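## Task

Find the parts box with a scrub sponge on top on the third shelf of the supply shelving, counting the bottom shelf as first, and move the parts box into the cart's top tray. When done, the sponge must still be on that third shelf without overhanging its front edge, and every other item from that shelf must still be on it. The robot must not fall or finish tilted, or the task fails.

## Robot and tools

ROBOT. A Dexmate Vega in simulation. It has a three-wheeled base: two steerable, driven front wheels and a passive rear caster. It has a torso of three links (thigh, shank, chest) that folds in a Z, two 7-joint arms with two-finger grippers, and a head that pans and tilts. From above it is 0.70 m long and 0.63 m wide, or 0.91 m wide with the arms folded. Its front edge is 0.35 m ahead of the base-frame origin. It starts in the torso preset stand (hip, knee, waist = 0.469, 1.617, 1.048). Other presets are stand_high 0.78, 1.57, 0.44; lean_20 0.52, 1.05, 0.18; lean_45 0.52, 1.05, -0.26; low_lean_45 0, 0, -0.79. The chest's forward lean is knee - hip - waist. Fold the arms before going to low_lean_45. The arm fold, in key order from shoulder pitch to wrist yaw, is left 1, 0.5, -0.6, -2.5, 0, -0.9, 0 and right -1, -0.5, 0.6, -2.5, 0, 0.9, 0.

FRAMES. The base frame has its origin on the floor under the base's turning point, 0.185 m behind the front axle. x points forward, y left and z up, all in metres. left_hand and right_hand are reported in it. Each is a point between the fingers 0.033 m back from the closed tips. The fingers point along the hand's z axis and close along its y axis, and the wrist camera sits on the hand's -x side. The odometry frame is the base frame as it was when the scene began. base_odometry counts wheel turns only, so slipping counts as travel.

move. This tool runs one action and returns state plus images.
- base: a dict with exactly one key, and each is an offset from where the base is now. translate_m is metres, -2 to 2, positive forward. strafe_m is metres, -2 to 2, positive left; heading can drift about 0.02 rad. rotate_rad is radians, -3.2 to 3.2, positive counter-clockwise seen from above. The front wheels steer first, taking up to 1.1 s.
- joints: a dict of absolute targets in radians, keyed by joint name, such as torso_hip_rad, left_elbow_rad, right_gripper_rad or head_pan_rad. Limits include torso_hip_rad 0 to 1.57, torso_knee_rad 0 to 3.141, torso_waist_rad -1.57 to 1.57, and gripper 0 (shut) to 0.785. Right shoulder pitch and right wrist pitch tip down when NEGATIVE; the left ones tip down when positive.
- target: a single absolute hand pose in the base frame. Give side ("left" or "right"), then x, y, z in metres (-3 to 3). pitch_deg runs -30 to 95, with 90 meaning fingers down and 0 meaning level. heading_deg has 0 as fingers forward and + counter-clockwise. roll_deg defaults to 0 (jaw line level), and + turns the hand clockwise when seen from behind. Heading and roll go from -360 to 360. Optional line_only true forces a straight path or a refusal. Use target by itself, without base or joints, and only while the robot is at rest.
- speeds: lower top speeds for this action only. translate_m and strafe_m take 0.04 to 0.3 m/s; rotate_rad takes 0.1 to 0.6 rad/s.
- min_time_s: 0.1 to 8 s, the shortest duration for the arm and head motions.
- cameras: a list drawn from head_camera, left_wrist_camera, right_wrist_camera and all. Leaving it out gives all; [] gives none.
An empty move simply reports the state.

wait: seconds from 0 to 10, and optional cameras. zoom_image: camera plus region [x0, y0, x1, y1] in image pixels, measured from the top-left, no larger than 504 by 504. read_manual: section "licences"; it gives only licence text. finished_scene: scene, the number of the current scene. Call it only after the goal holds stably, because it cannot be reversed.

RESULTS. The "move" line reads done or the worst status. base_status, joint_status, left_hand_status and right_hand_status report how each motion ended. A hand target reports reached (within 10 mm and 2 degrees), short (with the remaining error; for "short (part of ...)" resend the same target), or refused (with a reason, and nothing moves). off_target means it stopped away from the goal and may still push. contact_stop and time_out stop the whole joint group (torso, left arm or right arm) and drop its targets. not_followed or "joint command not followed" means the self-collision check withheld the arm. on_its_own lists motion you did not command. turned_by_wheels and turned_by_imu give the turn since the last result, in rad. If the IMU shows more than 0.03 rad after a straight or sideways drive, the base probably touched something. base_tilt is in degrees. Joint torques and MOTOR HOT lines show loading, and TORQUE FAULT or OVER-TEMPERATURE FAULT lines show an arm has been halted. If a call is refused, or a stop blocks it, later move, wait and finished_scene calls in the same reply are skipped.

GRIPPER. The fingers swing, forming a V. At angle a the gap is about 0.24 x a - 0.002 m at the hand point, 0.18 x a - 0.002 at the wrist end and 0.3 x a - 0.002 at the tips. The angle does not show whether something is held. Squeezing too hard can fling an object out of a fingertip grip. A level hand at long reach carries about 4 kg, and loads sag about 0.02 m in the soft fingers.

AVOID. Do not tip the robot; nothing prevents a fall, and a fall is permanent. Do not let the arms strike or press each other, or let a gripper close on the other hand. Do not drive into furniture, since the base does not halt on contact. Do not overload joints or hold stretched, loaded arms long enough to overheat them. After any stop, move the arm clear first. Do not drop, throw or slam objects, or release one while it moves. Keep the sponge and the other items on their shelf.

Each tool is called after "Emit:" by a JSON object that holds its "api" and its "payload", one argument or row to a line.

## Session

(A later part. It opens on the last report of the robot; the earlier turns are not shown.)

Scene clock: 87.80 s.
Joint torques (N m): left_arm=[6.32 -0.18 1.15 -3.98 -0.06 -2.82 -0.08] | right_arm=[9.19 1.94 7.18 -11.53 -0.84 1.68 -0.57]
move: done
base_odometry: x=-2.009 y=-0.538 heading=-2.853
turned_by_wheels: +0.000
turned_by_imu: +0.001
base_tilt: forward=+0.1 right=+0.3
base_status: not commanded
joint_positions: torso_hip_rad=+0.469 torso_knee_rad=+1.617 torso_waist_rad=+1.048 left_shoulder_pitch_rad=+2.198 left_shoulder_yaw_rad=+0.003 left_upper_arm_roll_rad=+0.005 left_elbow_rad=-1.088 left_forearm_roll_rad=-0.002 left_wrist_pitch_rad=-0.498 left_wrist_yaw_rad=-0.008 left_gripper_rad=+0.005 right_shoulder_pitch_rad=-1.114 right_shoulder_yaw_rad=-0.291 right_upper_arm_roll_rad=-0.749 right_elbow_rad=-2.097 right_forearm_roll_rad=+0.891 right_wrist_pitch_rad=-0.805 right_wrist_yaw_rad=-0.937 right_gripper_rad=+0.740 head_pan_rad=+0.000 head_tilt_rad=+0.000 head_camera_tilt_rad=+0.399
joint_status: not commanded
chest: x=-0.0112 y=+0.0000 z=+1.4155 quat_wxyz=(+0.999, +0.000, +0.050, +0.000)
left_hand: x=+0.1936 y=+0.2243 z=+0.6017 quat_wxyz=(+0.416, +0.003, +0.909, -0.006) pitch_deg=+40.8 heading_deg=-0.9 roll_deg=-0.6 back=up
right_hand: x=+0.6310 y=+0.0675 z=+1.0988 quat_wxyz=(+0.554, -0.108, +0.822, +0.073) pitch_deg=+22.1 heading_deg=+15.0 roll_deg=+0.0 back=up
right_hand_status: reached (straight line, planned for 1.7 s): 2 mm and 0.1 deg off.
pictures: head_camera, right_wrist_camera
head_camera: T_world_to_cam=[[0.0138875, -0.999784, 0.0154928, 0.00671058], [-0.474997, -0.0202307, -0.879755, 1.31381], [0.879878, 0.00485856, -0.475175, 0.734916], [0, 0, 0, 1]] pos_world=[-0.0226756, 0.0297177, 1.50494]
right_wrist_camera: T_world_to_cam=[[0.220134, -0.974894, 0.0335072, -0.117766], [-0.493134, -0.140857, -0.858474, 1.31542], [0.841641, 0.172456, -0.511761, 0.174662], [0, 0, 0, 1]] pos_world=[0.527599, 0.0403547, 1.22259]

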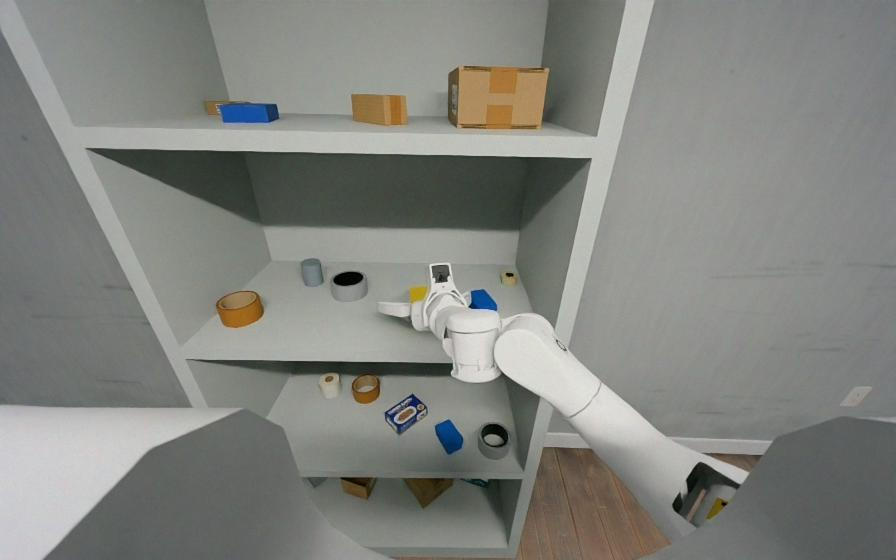

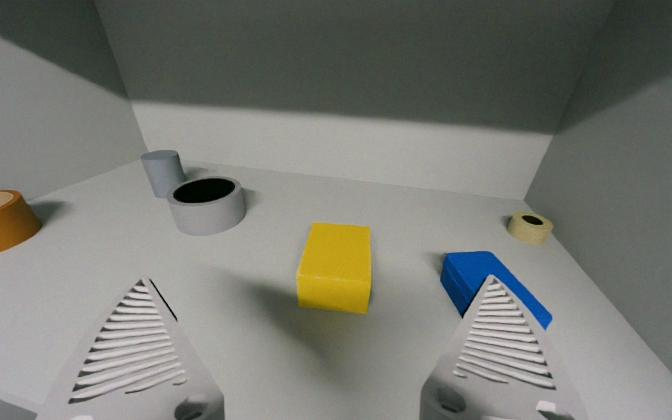

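Emit:
{"api": "move", "payload": {
  "joints": {"right_gripper_rad": 0.5},
  "cameras": []
}}

Emit:
{"api": "move", "payload": {
  "target": {"side":"right","x":0.61,"y":-0.11,"z":1.075,"pitch_deg":22,"heading_deg":12},
  "cameras": ["right_wrist_camera","head_camera"]
}}

Emit:
{"api": "zoom_image", "payload": {
  "camera": "head_camera",
  "region": [400, 240, 560, 350]
}}

Scene clock: 89.27 s.
Joint torques (N m): left_arm=[6.63 0.87 1.32 -4.26 0.02 -2.7 0.09] | right_arm=[7.73 0.65 6.81 -12.27 -0.66 2.24 -0.46]
move: done
base_odometry: x=-2.009 y=-0.538 heading=-2.853
turned_by_wheels: +0.000
turned_by_imu: +0.000
base_tilt: forward=+0.2 right=+0.3
base_status: not commanded
joint_positions: torso_hip_rad=+0.469 torso_knee_rad=+1.617 torso_waist_rad=+1.048 left_shoulder_pitch_rad=+2.198 left_shoulder_yaw_rad=+0.003 left_upper_arm_roll_rad=+0.005 left_elbow_rad=-1.088 left_forearm_roll_rad=-0.002 left_wrist_pitch_rad=-0.498 left_wrist_yaw_rad=-0.008 left_gripper_rad=+0.005 right_shoulder_pitch_rad=-1.116 right_shoulder_yaw_rad=-0.292 right_upper_arm_roll_rad=-0.748 right_elbow_rad=-2.102 right_forearm_roll_rad=+0.893 right_wrist_pitch_rad=-0.807 right_wrist_yaw_rad=-0.940 right_gripper_rad=+0.500 head_pan_rad=+0.000 head_tilt_rad=+0.000 head_camera_tilt_rad=+0.399
joint_status: all done
chest: x=-0.0112 y=+0.0000 z=+1.4155 quat_wxyz=(+0.999, +0.000, +0.050, +0.000)
left_hand: x=+0.1936 y=+0.2243 z=+0.6017 quat_wxyz=(+0.416, +0.003, +0.909, -0.006) pitch_deg=+40.8 heading_deg=-0.9 roll_deg=-0.6 back=up
right_hand: x=+0.6299 y=+0.0672 z=+1.0996 quat_wxyz=(+0.554, -0.109, +0.822, +0.073) pitch_deg=+22.0 heading_deg=+15.0 roll_deg=+0.0 back=up

Scene clock: 92.50 s.
Joint torques (N m): left_arm=[7.32 0.5 1.27 -4.37 -0.06 -2.35 0.06] | right_arm=[5.86 -3.95 8.66 -11.42 -0.78 3.52 0.26]
move: done
base_odometry: x=-2.009 y=-0.538 heading=-2.853
turned_by_wheels: +0.000
turned_by_imu: +0.001
base_tilt: forward=+0.1 right=+0.3
base_status: not commanded
joint_positions: torso_hip_rad=+0.469 torso_knee_rad=+1.617 torso_waist_rad=+1.048 left_shoulder_pitch_rad=+2.198 left_shoulder_yaw_rad=+0.003 left_upper_arm_roll_rad=+0.005 left_elbow_rad=-1.088 left_forearm_roll_rad=-0.002 left_wrist_pitch_rad=-0.498 left_wrist_yaw_rad=-0.008 left_gripper_rad=+0.005 right_shoulder_pitch_rad=-1.424 right_shoulder_yaw_rad=-0.725 right_upper_arm_roll_rad=-0.405 right_elbow_rad=-2.325 right_forearm_roll_rad=+1.004 right_wrist_pitch_rad=-0.668 right_wrist_yaw_rad=-0.723 right_gripper_rad=+0.500 head_pan_rad=+0.000 head_tilt_rad=+0.000 head_camera_tilt_rad=+0.399
joint_status: not commanded
chest: x=-0.0112 y=+0.0000 z=+1.4155 quat_wxyz=(+0.999, +0.000, +0.050, +0.000)
left_hand: x=+0.1936 y=+0.2243 z=+0.6017 quat_wxyz=(+0.416, +0.003, +0.909, -0.006) pitch_deg=+40.8 heading_deg=-0.9 roll_deg=-0.6 back=up
right_hand: x=+0.6103 y=-0.1082 z=+1.0743 quat_wxyz=(+0.556, -0.086, +0.825, +0.059) pitch_deg=+22.1 heading_deg=+12.0 roll_deg=+0.0 back=up
right_hand_status: reached (straight line, planned for 1.7 s): 2 mm and 0.1 deg off.
pictures: head_camera, right_wrist_camera
head_camera: T_world_to_cam=[[0.0138875, -0.999784, 0.0154928, 0.00671058], [-0.474997, -0.0202307, -0.879755, 1.31381], [0.879878, 0.00485856, -0.475175, 0.734916], [0, 0, 0, 1]] pos_world=[-0.0226756, 0.0297177, 1.50494]
right_wrist_camera: T_world_to_cam=[[0.168299, -0.985185, 0.0329651, -0.252579], [-0.500348, -0.114192, -0.858261, 1.26658], [0.84931, 0.12795, -0.512153, 0.20073], [0, 0, 0, 1]] pos_world=[0.505757, -0.129886, 1.19819]

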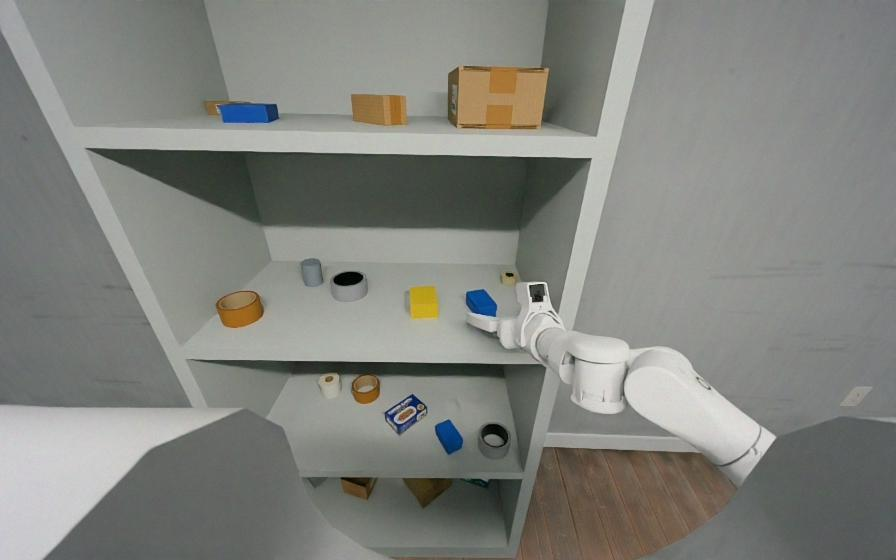

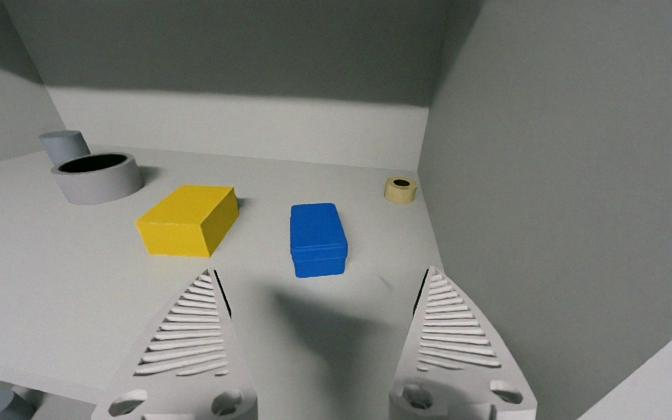

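Scaled by 3.150 (camera's finer frame: 960x600).

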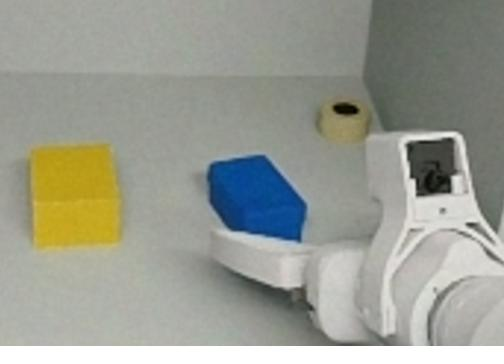

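Emit:
{"api": "move", "payload": {
  "target": {"side":"right","x":0.67,"y":-0.1,"z":1.06,"pitch_deg":22,"heading_deg":17},
  "cameras": ["right_wrist_camera"]
}}

Scene clock: 95.80 s.
Joint torques (N m): left_arm=[7.37 0.67 0.82 -4.6 -0.13 -3.19 0.07] | right_arm=[18.97 -1.28 3.8 -7.29 -0.94 2.94 0.26]
move: done
base_odometry: x=-2.009 y=-0.538 heading=-2.853
turned_by_wheels: +0.000
turned_by_imu: +0.001
base_tilt: forward=+0.1 right=+0.3
base_status: not commanded
joint_positions: torso_hip_rad=+0.469 torso_knee_rad=+1.617 torso_waist_rad=+1.048 left_shoulder_pitch_rad=+2.198 left_shoulder_yaw_rad=+0.003 left_upper_arm_roll_rad=+0.005 left_elbow_rad=-1.088 left_forearm_roll_rad=-0.002 left_wrist_pitch_rad=-0.498 left_wrist_yaw_rad=-0.008 left_gripper_rad=+0.005 right_shoulder_pitch_rad=-1.263 right_shoulder_yaw_rad=-0.717 right_upper_arm_roll_rad=-0.473 right_elbow_rad=-2.091 right_forearm_roll_rad=+0.950 right_wrist_pitch_rad=-0.622 right_wrist_yaw_rad=-0.494 right_gripper_rad=+0.500 head_pan_rad=+0.000 head_tilt_rad=+0.000 head_camera_tilt_rad=+0.399
joint_status: not commanded
chest: x=-0.0112 y=+0.0000 z=+1.4155 quat_wxyz=(+0.999, +0.000, +0.050, +0.000)
left_hand: x=+0.1936 y=+0.2243 z=+0.6017 quat_wxyz=(+0.416, +0.003, +0.909, -0.006) pitch_deg=+40.8 heading_deg=-0.9 roll_deg=-0.6 back=up
right_hand: x=+0.6686 y=-0.1002 z=+1.0599 quat_wxyz=(+0.553, -0.122, +0.820, +0.082) pitch_deg=+22.0 heading_deg=+16.9 roll_deg=+0.0 back=up
right_hand_status: reached (straight line, planned for 1.1 s): 1 mm and 0.1 deg off.
right_wrist_camera: T_world_to_cam=[[0.251752, -0.967214, 0.0334537, -0.308615], [-0.488115, -0.156746, -0.858589, 1.27214], [0.835682, 0.199822, -0.511572, 0.158571], [0, 0, 0, 1]] pos_world=[0.566127, -0.130781, 1.18369]

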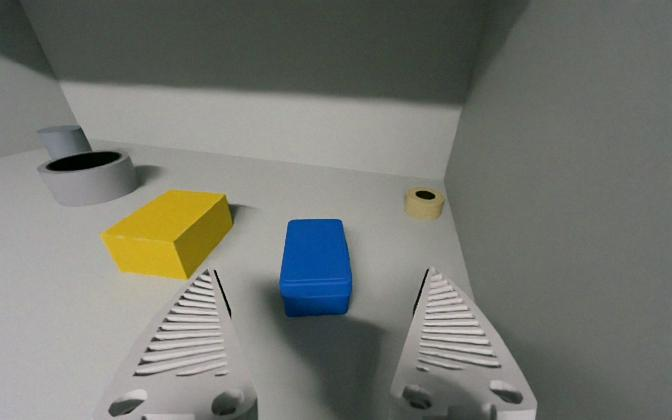

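Emit:
{"api": "move", "payload": {
  "target": {"side":"right","x":0.755,"y":-0.074,"z":1.034,"pitch_deg":22,"heading_deg":17,"line_only":true}
}}

Emit:
{"api": "zoom_image", "payload": {
  "camera": "head_camera",
  "region": [400, 240, 560, 350]
}}

Scene clock: 99.23 s.
Joint torques (N m): left_arm=[8.04 -0.12 1.23 -4.03 -0.03 -3.28 0.04] | right_arm=[22.7 0.89 4.55 -7.37 -0.6 3.56 0.19]
move: done
base_odometry: x=-2.009 y=-0.538 heading=-2.853
turned_by_wheels: +0.000
turned_by_imu: +0.001
base_tilt: forward=+0.2 right=+0.3
base_status: not commanded
joint_positions: torso_hip_rad=+0.469 torso_knee_rad=+1.617 torso_waist_rad=+1.048 left_shoulder_pitch_rad=+2.198 left_shoulder_yaw_rad=+0.003 left_upper_arm_roll_rad=+0.005 left_elbow_rad=-1.088 left_forearm_roll_rad=-0.002 left_wrist_pitch_rad=-0.498 left_wrist_yaw_rad=-0.008 left_gripper_rad=+0.005 right_shoulder_pitch_rad=-1.024 right_shoulder_yaw_rad=-0.536 right_upper_arm_roll_rad=-0.627 right_elbow_rad=-1.693 right_forearm_roll_rad=+0.824 right_wrist_pitch_rad=-0.538 right_wrist_yaw_rad=-0.360 right_gripper_rad=+0.500 head_pan_rad=+0.000 head_tilt_rad=+0.000 head_camera_tilt_rad=+0.399
joint_status: not commanded
chest: x=-0.0112 y=+0.0000 z=+1.4155 quat_wxyz=(+0.999, +0.000, +0.050, +0.000)
left_hand: x=+0.1936 y=+0.2243 z=+0.6017 quat_wxyz=(+0.416, +0.003, +0.909, -0.006) pitch_deg=+40.8 heading_deg=-0.9 roll_deg=-0.6 back=up
right_hand: x=+0.7538 y=-0.0746 z=+1.0338 quat_wxyz=(+0.553, -0.122, +0.820, +0.083) pitch_deg=+22.0 heading_deg=+17.0 roll_deg=+0.0 back=up
right_hand_status: reached (straight line, planned for 1.6 s): 1 mm and 0.1 deg off.
pictures: head_camera, left_wrist_camera, right_wrist_camera
head_camera: T_world_to_cam=[[0.0138875, -0.999784, 0.0154928, 0.00671058], [-0.474997, -0.0202307, -0.879755, 1.31381], [0.879878, 0.00485856, -0.475175, 0.734916], [0, 0, 0, 1]] pos_world=[-0.0226756, 0.0297177, 1.50494]
left_wrist_camera: T_world_to_cam=[[-0.0077029, -0.999253, 0.0378702, 0.199045], [-0.719238, -0.0207744, -0.694453, 0.624422], [0.694721, -0.032587, -0.718541, 0.458748], [0, 0, 0, 1]] pos_world=[0.13194, 0.226817, 0.755723]
right_wrist_camera: T_world_to_cam=[[0.253222, -0.966839, 0.0331662, -0.305237], [-0.488033, -0.15727, -0.858539, 1.29518], [0.835286, 0.201215, -0.511674, 0.0693814], [0, 0, 0, 1]] pos_world=[0.651429, -0.105383, 1.15759]

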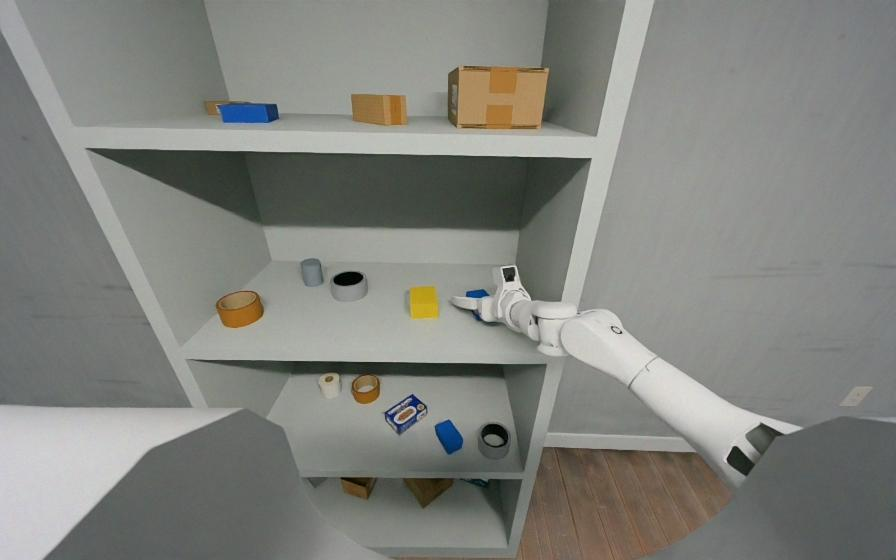

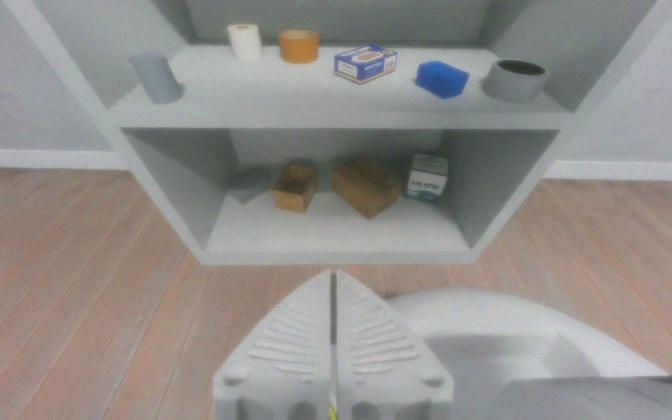

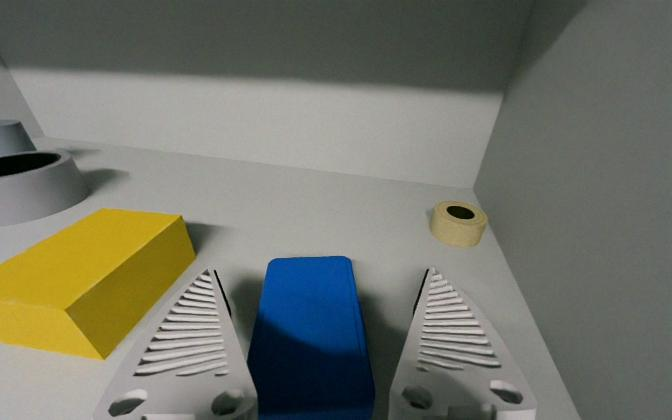

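Scaled by 3.150 (camera's finer frame: 960x600).

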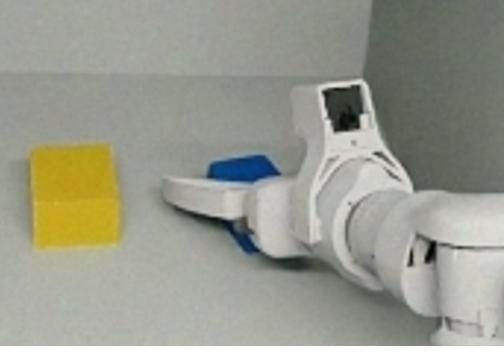

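Emit:
{"api": "move", "payload": {
  "joints": {"right_gripper_rad": 0.1},
  "cameras": []
}}

Emit:
{"api": "move", "payload": {
  "target": {"side":"right","x":0.75,"y":-0.076,"z":1.09,"pitch_deg":22,"heading_deg":17,"line_only":true},
  "cameras": ["head_camera","right_wrist_camera"]
}}

Emit:
{"api": "zoom_image", "payload": {
  "camera": "head_camera",
  "region": [400, 240, 560, 350]
}}

Scene clock: 100.60 s.
Joint torques (N m): left_arm=[6.54 0.39 1.19 -4.06 -0.02 -3.25 0.07] | right_arm=[12.31 -2.51 1.96 1.95 0.16 -3.1 -0.41]
move: done
base_odometry: x=-2.009 y=-0.538 heading=-2.853
turned_by_wheels: +0.000
turned_by_imu: +0.000
base_tilt: forward=+0.1 right=+0.3
base_status: not commanded
joint_positions: torso_hip_rad=+0.469 torso_knee_rad=+1.617 torso_waist_rad=+1.048 left_shoulder_pitch_rad=+2.198 left_shoulder_yaw_rad=+0.003 left_upper_arm_roll_rad=+0.005 left_elbow_rad=-1.088 left_forearm_roll_rad=-0.002 left_wrist_pitch_rad=-0.498 left_wrist_yaw_rad=-0.008 left_gripper_rad=+0.005 right_shoulder_pitch_rad=-1.021 right_shoulder_yaw_rad=-0.533 right_upper_arm_roll_rad=-0.628 right_elbow_rad=-1.689 right_forearm_roll_rad=+0.822 right_wrist_pitch_rad=-0.536 right_wrist_yaw_rad=-0.358 right_gripper_rad=+0.100 head_pan_rad=+0.000 head_tilt_rad=+0.000 head_camera_tilt_rad=+0.399
joint_status: all done
chest: x=-0.0112 y=+0.0000 z=+1.4155 quat_wxyz=(+0.999, +0.000, +0.050, +0.000)
left_hand: x=+0.1936 y=+0.2243 z=+0.6017 quat_wxyz=(+0.416, +0.003, +0.909, -0.006) pitch_deg=+40.8 heading_deg=-0.9 roll_deg=-0.6 back=up
right_hand: x=+0.7552 y=-0.0738 z=+1.0351 quat_wxyz=(+0.554, -0.122, +0.819, +0.083) pitch_deg=+21.9 heading_deg=+17.0 roll_deg=+0.0 back=up

Scene clock: 102.73 s.
Joint torques (N m): left_arm=[6.18 0.79 1 -3.54 -0.03 -2.94 0.04] | right_arm=[24 -4.2 10.44 -12.21 -0.4 2.55 -0.39]
move: done
base_odometry: x=-2.009 y=-0.538 heading=-2.853
turned_by_wheels: +0.000
turned_by_imu: +0.001
base_tilt: forward=+0.2 right=+0.3
base_status: not commanded
joint_positions: torso_hip_rad=+0.469 torso_knee_rad=+1.617 torso_waist_rad=+1.048 left_shoulder_pitch_rad=+2.198 left_shoulder_yaw_rad=+0.003 left_upper_arm_roll_rad=+0.005 left_elbow_rad=-1.088 left_forearm_roll_rad=-0.002 left_wrist_pitch_rad=-0.498 left_wrist_yaw_rad=-0.008 left_gripper_rad=+0.005 right_shoulder_pitch_rad=-0.992 right_shoulder_yaw_rad=-0.557 right_upper_arm_roll_rad=-0.562 right_elbow_rad=-1.819 right_forearm_roll_rad=+0.912 right_wrist_pitch_rad=-0.684 right_wrist_yaw_rad=-0.429 right_gripper_rad=+0.100 head_pan_rad=+0.000 head_tilt_rad=+0.000 head_camera_tilt_rad=+0.399
joint_status: not commanded
chest: x=-0.0112 y=+0.0000 z=+1.4155 quat_wxyz=(+0.999, +0.000, +0.050, +0.000)
left_hand: x=+0.1936 y=+0.2243 z=+0.6017 quat_wxyz=(+0.416, +0.003, +0.909, -0.006) pitch_deg=+40.8 heading_deg=-0.9 roll_deg=-0.6 back=up
right_hand: x=+0.7500 y=-0.0759 z=+1.0870 quat_wxyz=(+0.552, -0.122, +0.820, +0.083) pitch_deg=+22.1 heading_deg=+17.0 roll_deg=+0.0 back=up
right_hand_status: reached (straight line, planned for 0.8 s): 3 mm and 0.1 deg off.
head_camera: T_world_to_cam=[[0.0138875, -0.999784, 0.0154928, 0.00671058], [-0.474997, -0.0202307, -0.879755, 1.31381], [0.879878, 0.00485856, -0.475175, 0.734916], [0, 0, 0, 1]] pos_world=[-0.0226756, 0.0297177, 1.50494]
right_wrist_camera: T_world_to_cam=[[0.253746, -0.966707, 0.0330289, -0.307388], [-0.488646, -0.157582, -0.858134, 1.33882], [0.834768, 0.201608, -0.512363, 0.101197], [0, 0, 0, 1]] pos_world=[0.64773, -0.106583, 1.21089]

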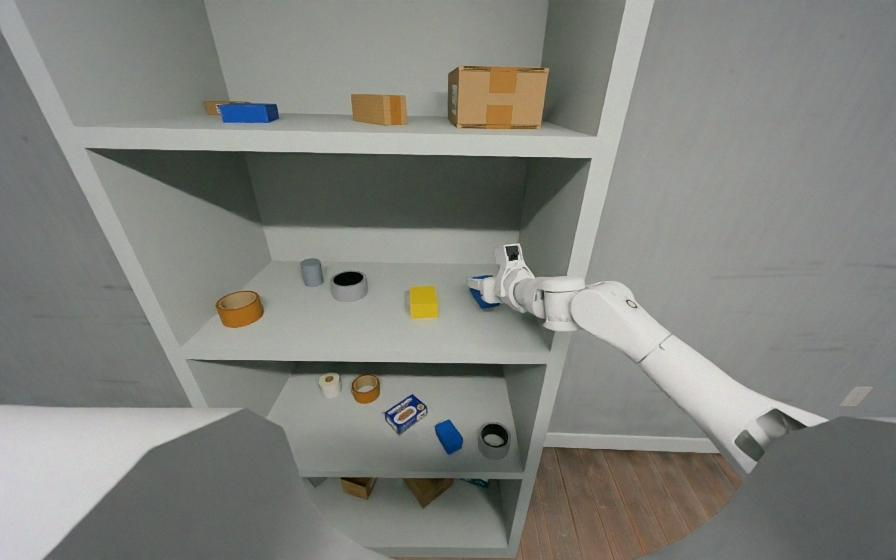

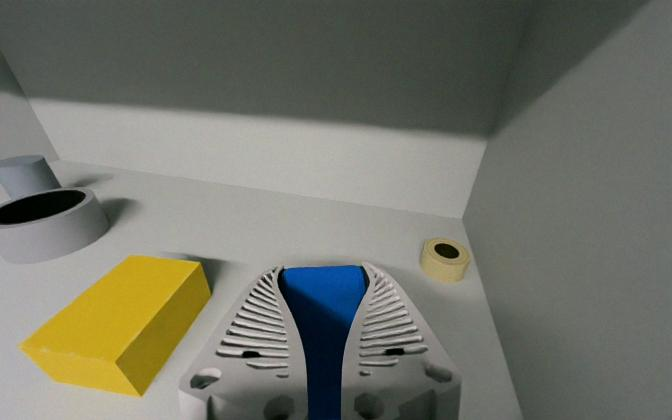

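Scaled by 3.150 (camera's finer frame: 960x600).

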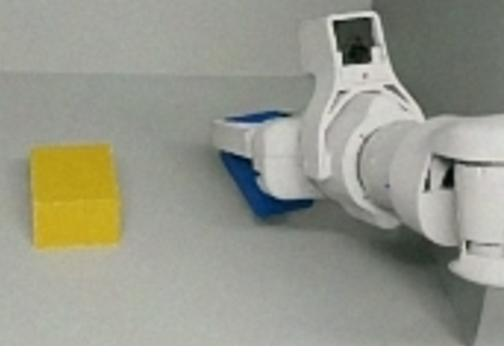

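Emit:
{"api": "move", "payload": {
  "base": {"translate_m": -0.7},
  "speeds": {"translate_m": 0.2},
  "cameras": ["right_wrist_camera","head_camera"]
}}

Emit:
{"api": "move", "payload": {
  "target": {"side":"right","x":0.56,"y":-0.1,"z":1.05,"pitch_deg":22,"heading_deg":8},
  "cameras": ["right_wrist_camera"]
}}

Emit:
{"api": "zoom_image", "payload": {
  "camera": "right_wrist_camera",
  "region": [150, 100, 500, 420]
}}

Scene clock: 108.57 s.
Joint torques (N m): left_arm=[6.53 0.47 1.22 -4.81 -0.12 -2.65 0.02] | right_arm=[23.6 -2.93 9.87 -11.44 -0.37 3.68 -0.3]
move: done
base_odometry: x=-1.337 y=-0.341 heading=-2.854
turned_by_wheels: -0.001
turned_by_imu: +0.003
base_tilt: forward=+0.1 right=+0.3
base_status: done
joint_positions: torso_hip_rad=+0.469 torso_knee_rad=+1.617 torso_waist_rad=+1.048 left_shoulder_pitch_rad=+2.198 left_shoulder_yaw_rad=+0.003 left_upper_arm_roll_rad=+0.005 left_elbow_rad=-1.088 left_forearm_roll_rad=-0.002 left_wrist_pitch_rad=-0.498 left_wrist_yaw_rad=-0.008 left_gripper_rad=+0.005 right_shoulder_pitch_rad=-0.991 right_shoulder_yaw_rad=-0.558 right_upper_arm_roll_rad=-0.560 right_elbow_rad=-1.824 right_forearm_roll_rad=+0.916 right_wrist_pitch_rad=-0.690 right_wrist_yaw_rad=-0.432 right_gripper_rad=+0.100 head_pan_rad=+0.000 head_tilt_rad=+0.000 head_camera_tilt_rad=+0.399
joint_status: not commanded
chest: x=-0.0111 y=+0.0000 z=+1.4155 quat_wxyz=(+0.999, +0.000, +0.050, +0.000)
left_hand: x=+0.1936 y=+0.2243 z=+0.6016 quat_wxyz=(+0.416, +0.003, +0.909, -0.006) pitch_deg=+40.8 heading_deg=-0.9 roll_deg=-0.6 back=up
right_hand: x=+0.7498 y=-0.0759 z=+1.0889 quat_wxyz=(+0.552, -0.123, +0.820, +0.083) pitch_deg=+22.1 heading_deg=+17.0 roll_deg=+0.0 back=up
pictures: head_camera, right_wrist_camera
head_camera: T_world_to_cam=[[0.0138909, -0.999784, 0.0154895, 0.00671422], [-0.475193, -0.0202306, -0.879649, 1.31369], [0.879772, 0.00485866, -0.475371, 0.735122], [0, 0, 0, 1]] pos_world=[-0.0225765, 0.0297177, 1.50494]
right_wrist_camera: T_world_to_cam=[[0.253988, -0.966628, 0.0334692, -0.308082], [-0.488517, -0.158073, -0.858116, 1.34019], [0.83477, 0.201601, -0.512363, 0.102336], [0, 0, 0, 1]] pos_world=[0.64753, -0.106583, 1.21279]

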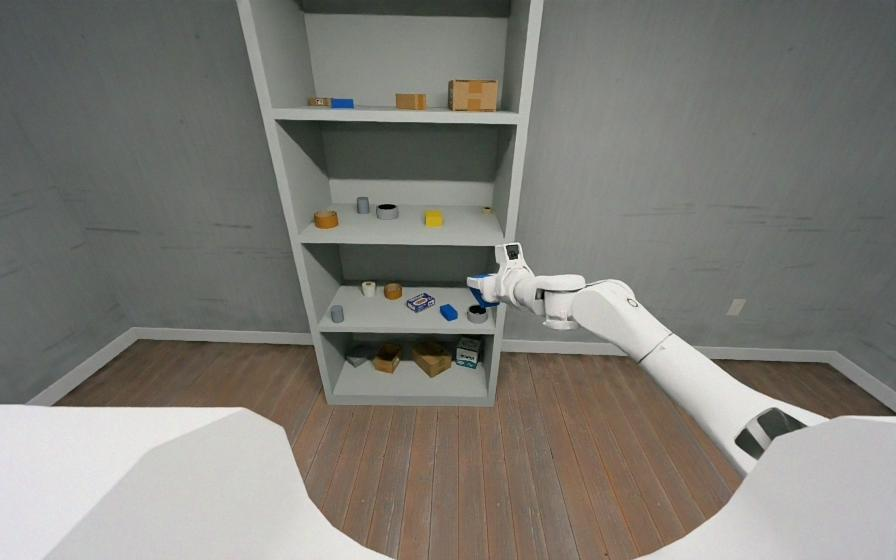

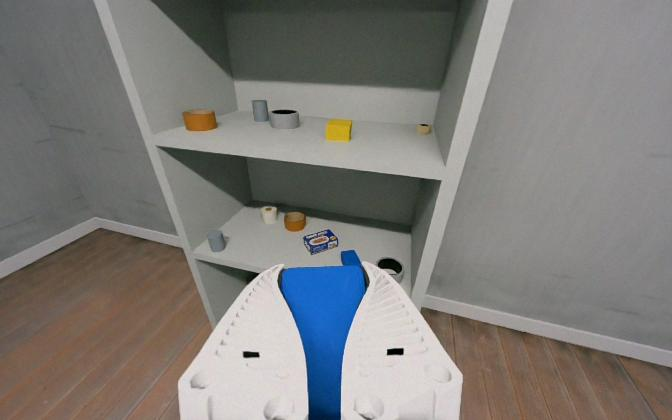

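Scene clock: 112.40 s.
Joint torques (N m): left_arm=[7.27 0.42 1.3 -4.5 -0.01 -2.59 0.03] | right_arm=[4.01 -4.22 7.41 -11.65 -1.14 2.63 -0.51]
move: done
base_odometry: x=-1.337 y=-0.341 heading=-2.854
turned_by_wheels: +0.000
turned_by_imu: +0.001
base_tilt: forward=+0.1 right=+0.3
base_status: not commanded
joint_positions: torso_hip_rad=+0.469 torso_knee_rad=+1.617 torso_waist_rad=+1.048 left_shoulder_pitch_rad=+2.198 left_shoulder_yaw_rad=+0.003 left_upper_arm_roll_rad=+0.005 left_elbow_rad=-1.088 left_forearm_roll_rad=-0.002 left_wrist_pitch_rad=-0.498 left_wrist_yaw_rad=-0.008 left_gripper_rad=+0.005 right_shoulder_pitch_rad=-1.562 right_shoulder_yaw_rad=-0.687 right_upper_arm_roll_rad=-0.479 right_elbow_rad=-2.411 right_forearm_roll_rad=+0.882 right_wrist_pitch_rad=-0.608 right_wrist_yaw_rad=-0.847 right_gripper_rad=+0.100 head_pan_rad=+0.000 head_tilt_rad=+0.000 head_camera_tilt_rad=+0.399
joint_status: not commanded
chest: x=-0.0111 y=+0.0000 z=+1.4155 quat_wxyz=(+0.999, +0.000, +0.050, +0.000)
left_hand: x=+0.1936 y=+0.2243 z=+0.6016 quat_wxyz=(+0.416, +0.003, +0.909, -0.006) pitch_deg=+40.8 heading_deg=-0.9 roll_deg=-0.6 back=up
right_hand: x=+0.5618 y=-0.0996 z=+1.0496 quat_wxyz=(+0.557, -0.059, +0.827, +0.039) pitch_deg=+22.1 heading_deg=+8.1 roll_deg=+0.0 back=up
right_hand_status: reached (straight line, planned for 2.3 s): 2 mm and 0.1 deg off.
right_wrist_camera: T_world_to_cam=[[0.101426, -0.994261, 0.0340346, -0.199628], [-0.506428, -0.0810476, -0.858465, 1.22895], [0.856296, 0.0698345, -0.511742, 0.218049], [0, 0, 0, 1]] pos_world=[0.455906, -0.114106, 1.17339]

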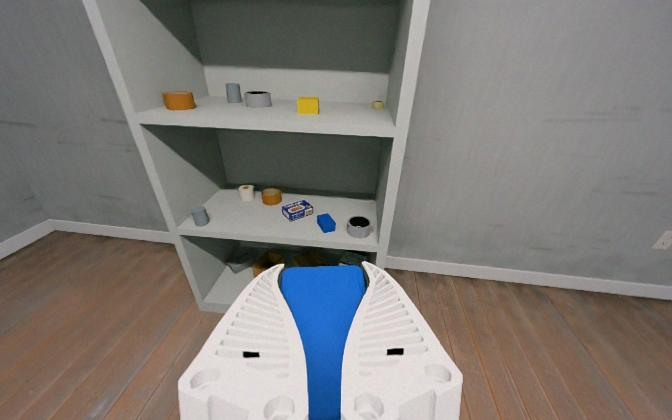

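Scaled by 1.440 (camera's finer frame: 960x600).

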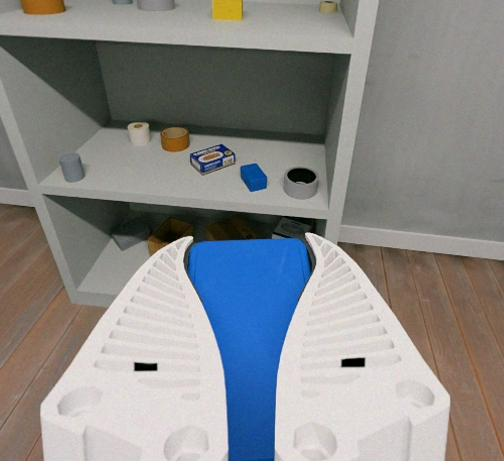

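Emit:
{"api": "move", "payload": {
  "base": {"rotate_rad": -2.54},
  "speeds": {"rotate_rad": 0.4},
  "joints": {"head_camera_tilt_rad": 0.15},
  "cameras": ["right_wrist_camera","head_camera"]
}}

Scene clock: 120.63 s.
Joint torques (N m): left_arm=[7.19 1 1.15 -3.98 0.01 -2.95 0.04] | right_arm=[4.27 -2.27 7.9 -11.46 -1.1 2.72 -0.44]
move: done
base_odometry: x=-1.337 y=-0.341 heading=+0.892
turned_by_wheels: -2.538
turned_by_imu: -2.467
base_tilt: forward=+0.1 right=+0.3
base_status: done
joint_positions: torso_hip_rad=+0.469 torso_knee_rad=+1.617 torso_waist_rad=+1.048 left_shoulder_pitch_rad=+2.198 left_shoulder_yaw_rad=+0.003 left_upper_arm_roll_rad=+0.005 left_elbow_rad=-1.088 left_forearm_roll_rad=-0.002 left_wrist_pitch_rad=-0.498 left_wrist_yaw_rad=-0.008 left_gripper_rad=+0.005 right_shoulder_pitch_rad=-1.568 right_shoulder_yaw_rad=-0.688 right_upper_arm_roll_rad=-0.479 right_elbow_rad=-2.416 right_forearm_roll_rad=+0.880 right_wrist_pitch_rad=-0.607 right_wrist_yaw_rad=-0.850 right_gripper_rad=+0.100 head_pan_rad=+0.000 head_tilt_rad=+0.000 head_camera_tilt_rad=+0.151
joint_status: all done
chest: x=-0.0111 y=+0.0000 z=+1.4155 quat_wxyz=(+0.999, +0.000, +0.050, +0.000)
left_hand: x=+0.1936 y=+0.2243 z=+0.6016 quat_wxyz=(+0.416, +0.003, +0.909, -0.006) pitch_deg=+40.8 heading_deg=-0.9 roll_deg=-0.6 back=up
right_hand: x=+0.5598 y=-0.0999 z=+1.0495 quat_wxyz=(+0.557, -0.058, +0.827, +0.039) pitch_deg=+22.1 heading_deg=+8.0 roll_deg=+0.0 back=up
pictures: head_camera, right_wrist_camera
head_camera: T_world_to_cam=[[0.00962624, -0.999786, 0.0183367, 0.00216512], [-0.244098, -0.0201322, -0.969541, 1.46499], [0.969703, 0.00485709, -0.24424, 0.399436], [0, 0, 0, 1]] pos_world=[-0.0297544, 0.029718, 1.51788]
right_wrist_camera: T_world_to_cam=[[0.0997542, -0.994441, 0.0337071, -0.198407], [-0.50663, -0.0799186, -0.858452, 1.22809], [0.856373, 0.0685571, -0.511786, 0.219503], [0, 0, 0, 1]] pos_world=[0.454005, -0.114205, 1.17329]

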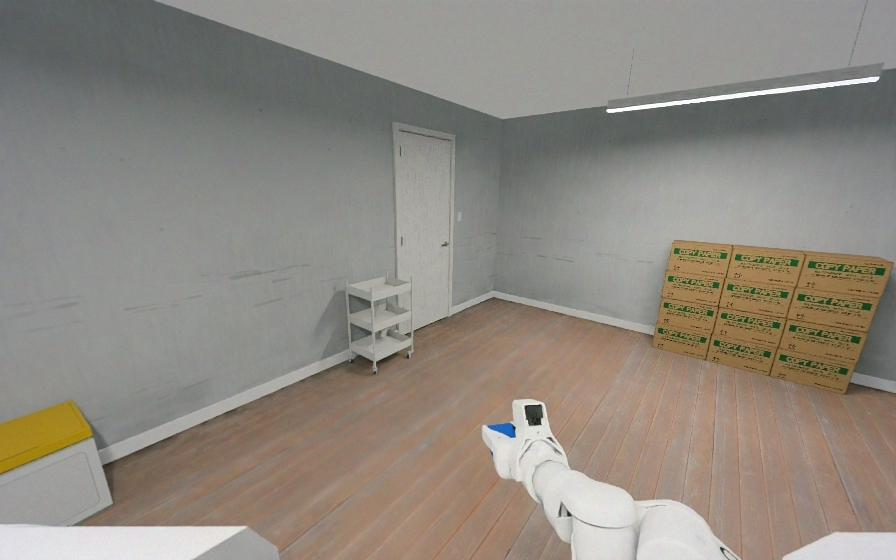

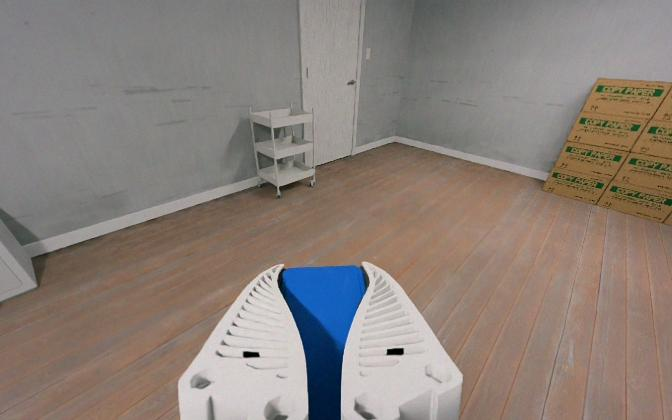

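Emit:
{"api": "move", "payload": {
  "base": {"rotate_rad": -0.055},
  "cameras": []
}}

Emit:
{"api": "move", "payload": {
  "base": {"translate_m": 2.0},
  "cameras": []
}}

Emit:
{"api": "move", "payload": {
  "base": {"translate_m": 0.22},
  "cameras": []
}}

Emit:
{"api": "move", "payload": {
  "base": {"rotate_rad": 1.02},
  "speeds": {"rotate_rad": 0.4},
  "joints": {"head_camera_tilt_rad": 0.4},
  "cameras": ["right_wrist_camera","head_camera"]
}}

Scene clock: 122.27 s.
Joint torques (N m): left_arm=[7.39 0.82 1.12 -5.31 -0.02 -3.14 0.08] | right_arm=[5.15 -2.05 7.44 -12.74 -1.15 3.19 -0.14]
move: done
base_odometry: x=-1.336 y=-0.341 heading=+0.837
turned_by_wheels: -0.055
turned_by_imu: -0.053
base_tilt: forward=+0.2 right=+0.3
base_status: done
joint_positions: torso_hip_rad=+0.469 torso_knee_rad=+1.617 torso_waist_rad=+1.048 left_shoulder_pitch_rad=+2.198 left_shoulder_yaw_rad=+0.003 left_upper_arm_roll_rad=+0.005 left_elbow_rad=-1.088 left_forearm_roll_rad=-0.002 left_wrist_pitch_rad=-0.498 left_wrist_yaw_rad=-0.008 left_gripper_rad=+0.005 right_shoulder_pitch_rad=-1.568 right_shoulder_yaw_rad=-0.688 right_upper_arm_roll_rad=-0.479 right_elbow_rad=-2.416 right_forearm_roll_rad=+0.880 right_wrist_pitch_rad=-0.607 right_wrist_yaw_rad=-0.850 right_gripper_rad=+0.100 head_pan_rad=+0.000 head_tilt_rad=+0.000 head_camera_tilt_rad=+0.151
joint_status: not commanded
chest: x=-0.0111 y=+0.0000 z=+1.4155 quat_wxyz=(+0.999, +0.000, +0.050, +0.000)
left_hand: x=+0.1936 y=+0.2243 z=+0.6016 quat_wxyz=(+0.416, +0.003, +0.909, -0.006) pitch_deg=+40.8 heading_deg=-0.9 roll_deg=-0.6 back=up
right_hand: x=+0.5598 y=-0.0999 z=+1.0495 quat_wxyz=(+0.557, -0.058, +0.827, +0.039) pitch_deg=+22.1 heading_deg=+8.0 roll_deg=+0.0 back=up

Scene clock: 130.87 s.
Joint torques (N m): left_arm=[6.31 1.07 1.05 -4.69 -0.01 -2.96 0.07] | right_arm=[4.46 -2.53 7.46 -11.1 -1.16 3.39 -0.38]
move: done
base_odometry: x=+0.007 y=+1.141 heading=+0.836
turned_by_wheels: -0.001
turned_by_imu: -0.010
base_tilt: forward=+0.1 right=+0.3
base_status: done
joint_positions: torso_hip_rad=+0.469 torso_knee_rad=+1.617 torso_waist_rad=+1.048 left_shoulder_pitch_rad=+2.198 left_shoulder_yaw_rad=+0.003 left_upper_arm_roll_rad=+0.005 left_elbow_rad=-1.088 left_forearm_roll_rad=-0.002 left_wrist_pitch_rad=-0.498 left_wrist_yaw_rad=-0.008 left_gripper_rad=+0.005 right_shoulder_pitch_rad=-1.568 right_shoulder_yaw_rad=-0.688 right_upper_arm_roll_rad=-0.479 right_elbow_rad=-2.416 right_forearm_roll_rad=+0.880 right_wrist_pitch_rad=-0.607 right_wrist_yaw_rad=-0.850 right_gripper_rad=+0.100 head_pan_rad=+0.000 head_tilt_rad=+0.000 head_camera_tilt_rad=+0.151
joint_status: not commanded
chest: x=-0.0110 y=+0.0000 z=+1.4155 quat_wxyz=(+0.999, +0.000, +0.050, +0.000)
left_hand: x=+0.1936 y=+0.2243 z=+0.6016 quat_wxyz=(+0.416, +0.003, +0.909, -0.006) pitch_deg=+40.8 heading_deg=-0.9 roll_deg=-0.6 back=up
right_hand: x=+0.5599 y=-0.0999 z=+1.0494 quat_wxyz=(+0.557, -0.058, +0.827, +0.039) pitch_deg=+22.1 heading_deg=+8.0 roll_deg=+0.0 back=up

Scene clock: 133.17 s.
Joint torques (N m): left_arm=[7.55 0.58 1.32 -4.22 -0.06 -2.92 0.04] | right_arm=[6.5 -3.2 7.98 -13.15 -0.77 2.69 -0.37]
move: done
base_odometry: x=+0.154 y=+1.304 heading=+0.836
turned_by_wheels: -0.001
turned_by_imu: -0.001
base_tilt: forward=+0.2 right=+0.3
base_status: done
joint_positions: torso_hip_rad=+0.469 torso_knee_rad=+1.617 torso_waist_rad=+1.048 left_shoulder_pitch_rad=+2.198 left_shoulder_yaw_rad=+0.003 left_upper_arm_roll_rad=+0.005 left_elbow_rad=-1.088 left_forearm_roll_rad=-0.002 left_wrist_pitch_rad=-0.498 left_wrist_yaw_rad=-0.008 left_gripper_rad=+0.005 right_shoulder_pitch_rad=-1.568 right_shoulder_yaw_rad=-0.688 right_upper_arm_roll_rad=-0.479 right_elbow_rad=-2.416 right_forearm_roll_rad=+0.880 right_wrist_pitch_rad=-0.607 right_wrist_yaw_rad=-0.850 right_gripper_rad=+0.100 head_pan_rad=+0.000 head_tilt_rad=+0.000 head_camera_tilt_rad=+0.151
joint_status: not commanded
chest: x=-0.0109 y=+0.0000 z=+1.4155 quat_wxyz=(+0.999, +0.000, +0.050, +0.000)
left_hand: x=+0.1936 y=+0.2243 z=+0.6016 quat_wxyz=(+0.416, +0.003, +0.909, -0.006) pitch_deg=+40.8 heading_deg=-0.9 roll_deg=-0.6 back=up
right_hand: x=+0.5599 y=-0.0999 z=+1.0494 quat_wxyz=(+0.557, -0.058, +0.827, +0.039) pitch_deg=+22.1 heading_deg=+8.0 roll_deg=+0.0 back=up

Scene clock: 136.93 s.
Joint torques (N m): left_arm=[6.46 -0.29 1.32 -4.1 -0.06 -3.03 -0.07] | right_arm=[4.43 -2.26 7.39 -11.98 -1.37 3.21 -0.03]
move: done
base_odometry: x=+0.154 y=+1.306 heading=+1.855
turned_by_wheels: +1.019
turned_by_imu: +0.992
base_tilt: forward=+0.2 right=+0.4
base_status: done
joint_positions: torso_hip_rad=+0.469 torso_knee_rad=+1.617 torso_waist_rad=+1.048 left_shoulder_pitch_rad=+2.198 left_shoulder_yaw_rad=+0.003 left_upper_arm_roll_rad=+0.005 left_elbow_rad=-1.088 left_forearm_roll_rad=-0.002 left_wrist_pitch_rad=-0.498 left_wrist_yaw_rad=-0.008 left_gripper_rad=+0.005 right_shoulder_pitch_rad=-1.568 right_shoulder_yaw_rad=-0.688 right_upper_arm_roll_rad=-0.479 right_elbow_rad=-2.416 right_forearm_roll_rad=+0.880 right_wrist_pitch_rad=-0.607 right_wrist_yaw_rad=-0.850 right_gripper_rad=+0.100 head_pan_rad=+0.000 head_tilt_rad=+0.000 head_camera_tilt_rad=+0.399
joint_status: all done
chest: x=-0.0110 y=+0.0000 z=+1.4155 quat_wxyz=(+0.999, +0.000, +0.050, +0.000)
left_hand: x=+0.1936 y=+0.2243 z=+0.6016 quat_wxyz=(+0.416, +0.003, +0.909, -0.006) pitch_deg=+40.8 heading_deg=-0.9 roll_deg=-0.6 back=up
right_hand: x=+0.5599 y=-0.0999 z=+1.0494 quat_wxyz=(+0.557, -0.058, +0.827, +0.039) pitch_deg=+22.1 heading_deg=+8.0 roll_deg=+0.0 back=up
pictures: head_camera, right_wrist_camera
head_camera: T_world_to_cam=[[0.0138909, -0.999784, 0.0154895, 0.00671283], [-0.475193, -0.0202306, -0.879649, 1.31374], [0.879772, 0.00485866, -0.475371, 0.735034], [0, 0, 0, 1]] pos_world=[-0.0224765, 0.0297177, 1.50494]
right_wrist_camera: T_world_to_cam=[[0.0997571, -0.994441, 0.0337053, -0.198406], [-0.506704, -0.0799245, -0.858407, 1.22808], [0.856329, 0.0685536, -0.51186, 0.21961], [0, 0, 0, 1]] pos_world=[0.454005, -0.114205, 1.17329]

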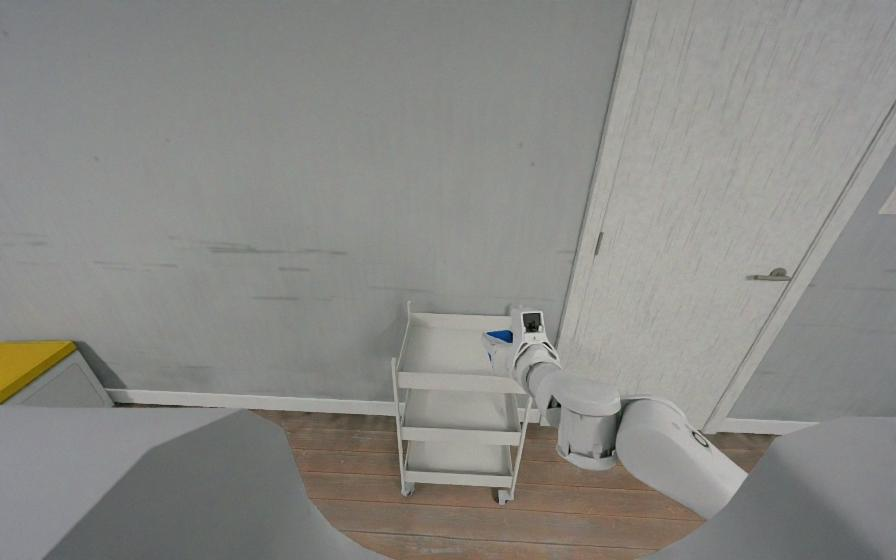

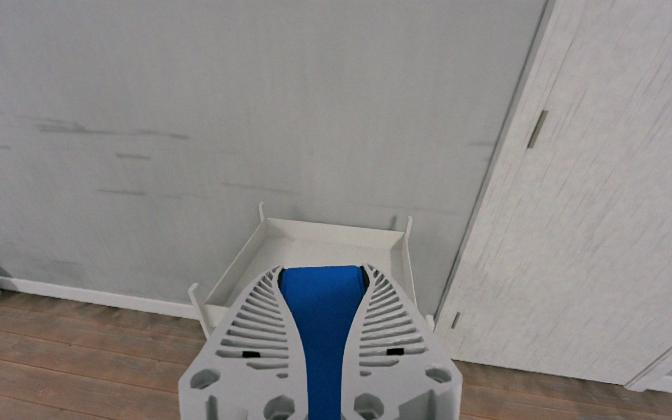

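Emit:
{"api": "move", "payload": {
  "base": {"rotate_rad": -0.04},
  "joints": {"torso_hip_rad": 0.2, "torso_knee_rad": 1.3, "torso_waist_rad": 0.74},
  "cameras": []
}}

Emit:
{"api": "move", "payload": {
  "target": {"side":"right","x":0.58,"y":-0.06,"z":0.9,"pitch_deg":30,"heading_deg":5},
  "cameras": ["right_wrist_camera","head_camera"]
}}

Scene clock: 140.20 s.
Joint torques (N m): left_arm=[14.17 0.56 1.27 -1.8 -0.15 -3.43 0.11] | right_arm=[2 -3.04 7.01 -11.23 -0.8 2.27 -0.24]
move: done
base_odometry: x=+0.154 y=+1.306 heading=+1.815
turned_by_wheels: -0.040
turned_by_imu: -0.038
base_tilt: forward=+0.2 right=+0.3
base_status: done
joint_positions: torso_hip_rad=+0.200 torso_knee_rad=+1.300 torso_waist_rad=+0.740 left_shoulder_pitch_rad=+2.198 left_shoulder_yaw_rad=+0.003 left_upper_arm_roll_rad=+0.005 left_elbow_rad=-1.088 left_forearm_roll_rad=-0.002 left_wrist_pitch_rad=-0.498 left_wrist_yaw_rad=-0.008 left_gripper_rad=+0.005 right_shoulder_pitch_rad=-1.568 right_shoulder_yaw_rad=-0.688 right_upper_arm_roll_rad=-0.479 right_elbow_rad=-2.416 right_forearm_roll_rad=+0.880 right_wrist_pitch_rad=-0.607 right_wrist_yaw_rad=-0.850 right_gripper_rad=+0.100 head_pan_rad=+0.000 head_tilt_rad=+0.000 head_camera_tilt_rad=+0.399
joint_status: all done
chest: x=+0.1408 y=+0.0000 z=+1.3068 quat_wxyz=(+0.984, +0.000, +0.179, +0.000)
left_hand: x=+0.1294 y=+0.2243 z=+0.4677 quat_wxyz=(+0.295, +0.002, +0.955, -0.006) pitch_deg=+55.7 heading_deg=-1.3 roll_deg=-1.0 back=up
right_hand: x=+0.5985 y=-0.0999 z=+0.8063 quat_wxyz=(+0.446, -0.053, +0.893, +0.046) pitch_deg=+36.8 heading_deg=+9.3 roll_deg=+2.6 back=up

Scene clock: 142.73 s.
Joint torques (N m): left_arm=[12.51 -0.07 1.01 -2.25 -0.09 -3.03 0.11] | right_arm=[9.7 3.01 -0.79 -13.52 -0.74 1.64 -0.32]
move: done
base_odometry: x=+0.154 y=+1.306 heading=+1.815
turned_by_wheels: +0.000
turned_by_imu: +0.001
base_tilt: forward=+0.2 right=+0.4
base_status: not commanded
joint_positions: torso_hip_rad=+0.200 torso_knee_rad=+1.300 torso_waist_rad=+0.740 left_shoulder_pitch_rad=+2.198 left_shoulder_yaw_rad=+0.003 left_upper_arm_roll_rad=+0.005 left_elbow_rad=-1.088 left_forearm_roll_rad=-0.002 left_wrist_pitch_rad=-0.498 left_wrist_yaw_rad=-0.008 left_gripper_rad=+0.005 right_shoulder_pitch_rad=-1.557 right_shoulder_yaw_rad=-0.551 right_upper_arm_roll_rad=-0.634 right_elbow_rad=-2.614 right_forearm_roll_rad=+0.725 right_wrist_pitch_rad=-0.740 right_wrist_yaw_rad=-1.082 right_gripper_rad=+0.100 head_pan_rad=+0.000 head_tilt_rad=+0.000 head_camera_tilt_rad=+0.399
joint_status: not commanded
chest: x=+0.1408 y=+0.0000 z=+1.3068 quat_wxyz=(+0.984, +0.000, +0.179, +0.000)
left_hand: x=+0.1294 y=+0.2243 z=+0.4677 quat_wxyz=(+0.295, +0.002, +0.955, -0.006) pitch_deg=+55.7 heading_deg=-1.3 roll_deg=-1.0 back=up
right_hand: x=+0.5802 y=-0.0606 z=+0.8970 quat_wxyz=(+0.498, -0.039, +0.866, +0.022) pitch_deg=+30.2 heading_deg=+5.1 roll_deg=+0.0 back=up
right_hand_status: reached (straight line, planned for 1.1 s): 3 mm and 0.3 deg off.
pictures: head_camera, right_wrist_camera
head_camera: T_world_to_cam=[[0.0174052, -0.999784, 0.011399, 0.0111383], [-0.685311, -0.0202304, -0.72797, 1.12162], [0.728043, 0.00485861, -0.685514, 0.845715], [0, 0, 0, 1]] pos_world=[0.152747, 0.0297177, 1.39613]
right_wrist_camera: T_world_to_cam=[[0.0545205, -0.997761, 0.0387375, -0.134706], [-0.626519, -0.0643914, -0.776741, 1.10779], [0.777497, 0.0180785, -0.628627, 0.268797], [0, 0, 0, 1]] pos_world=[0.492409, -0.0679313, 1.03466]

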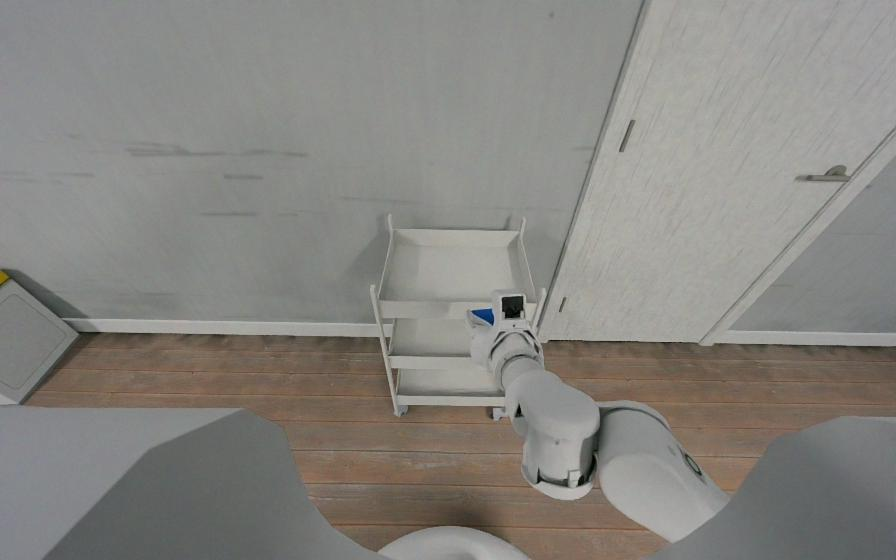

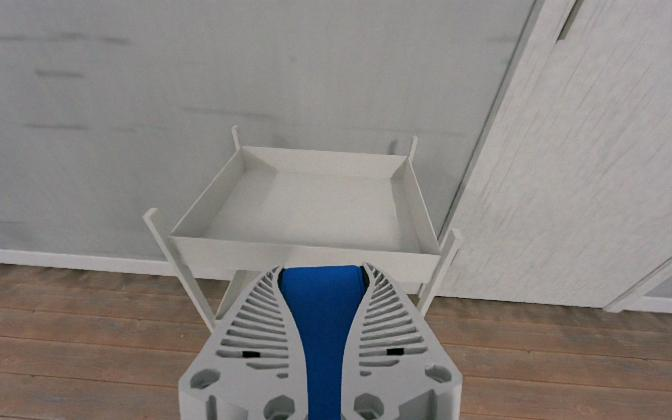

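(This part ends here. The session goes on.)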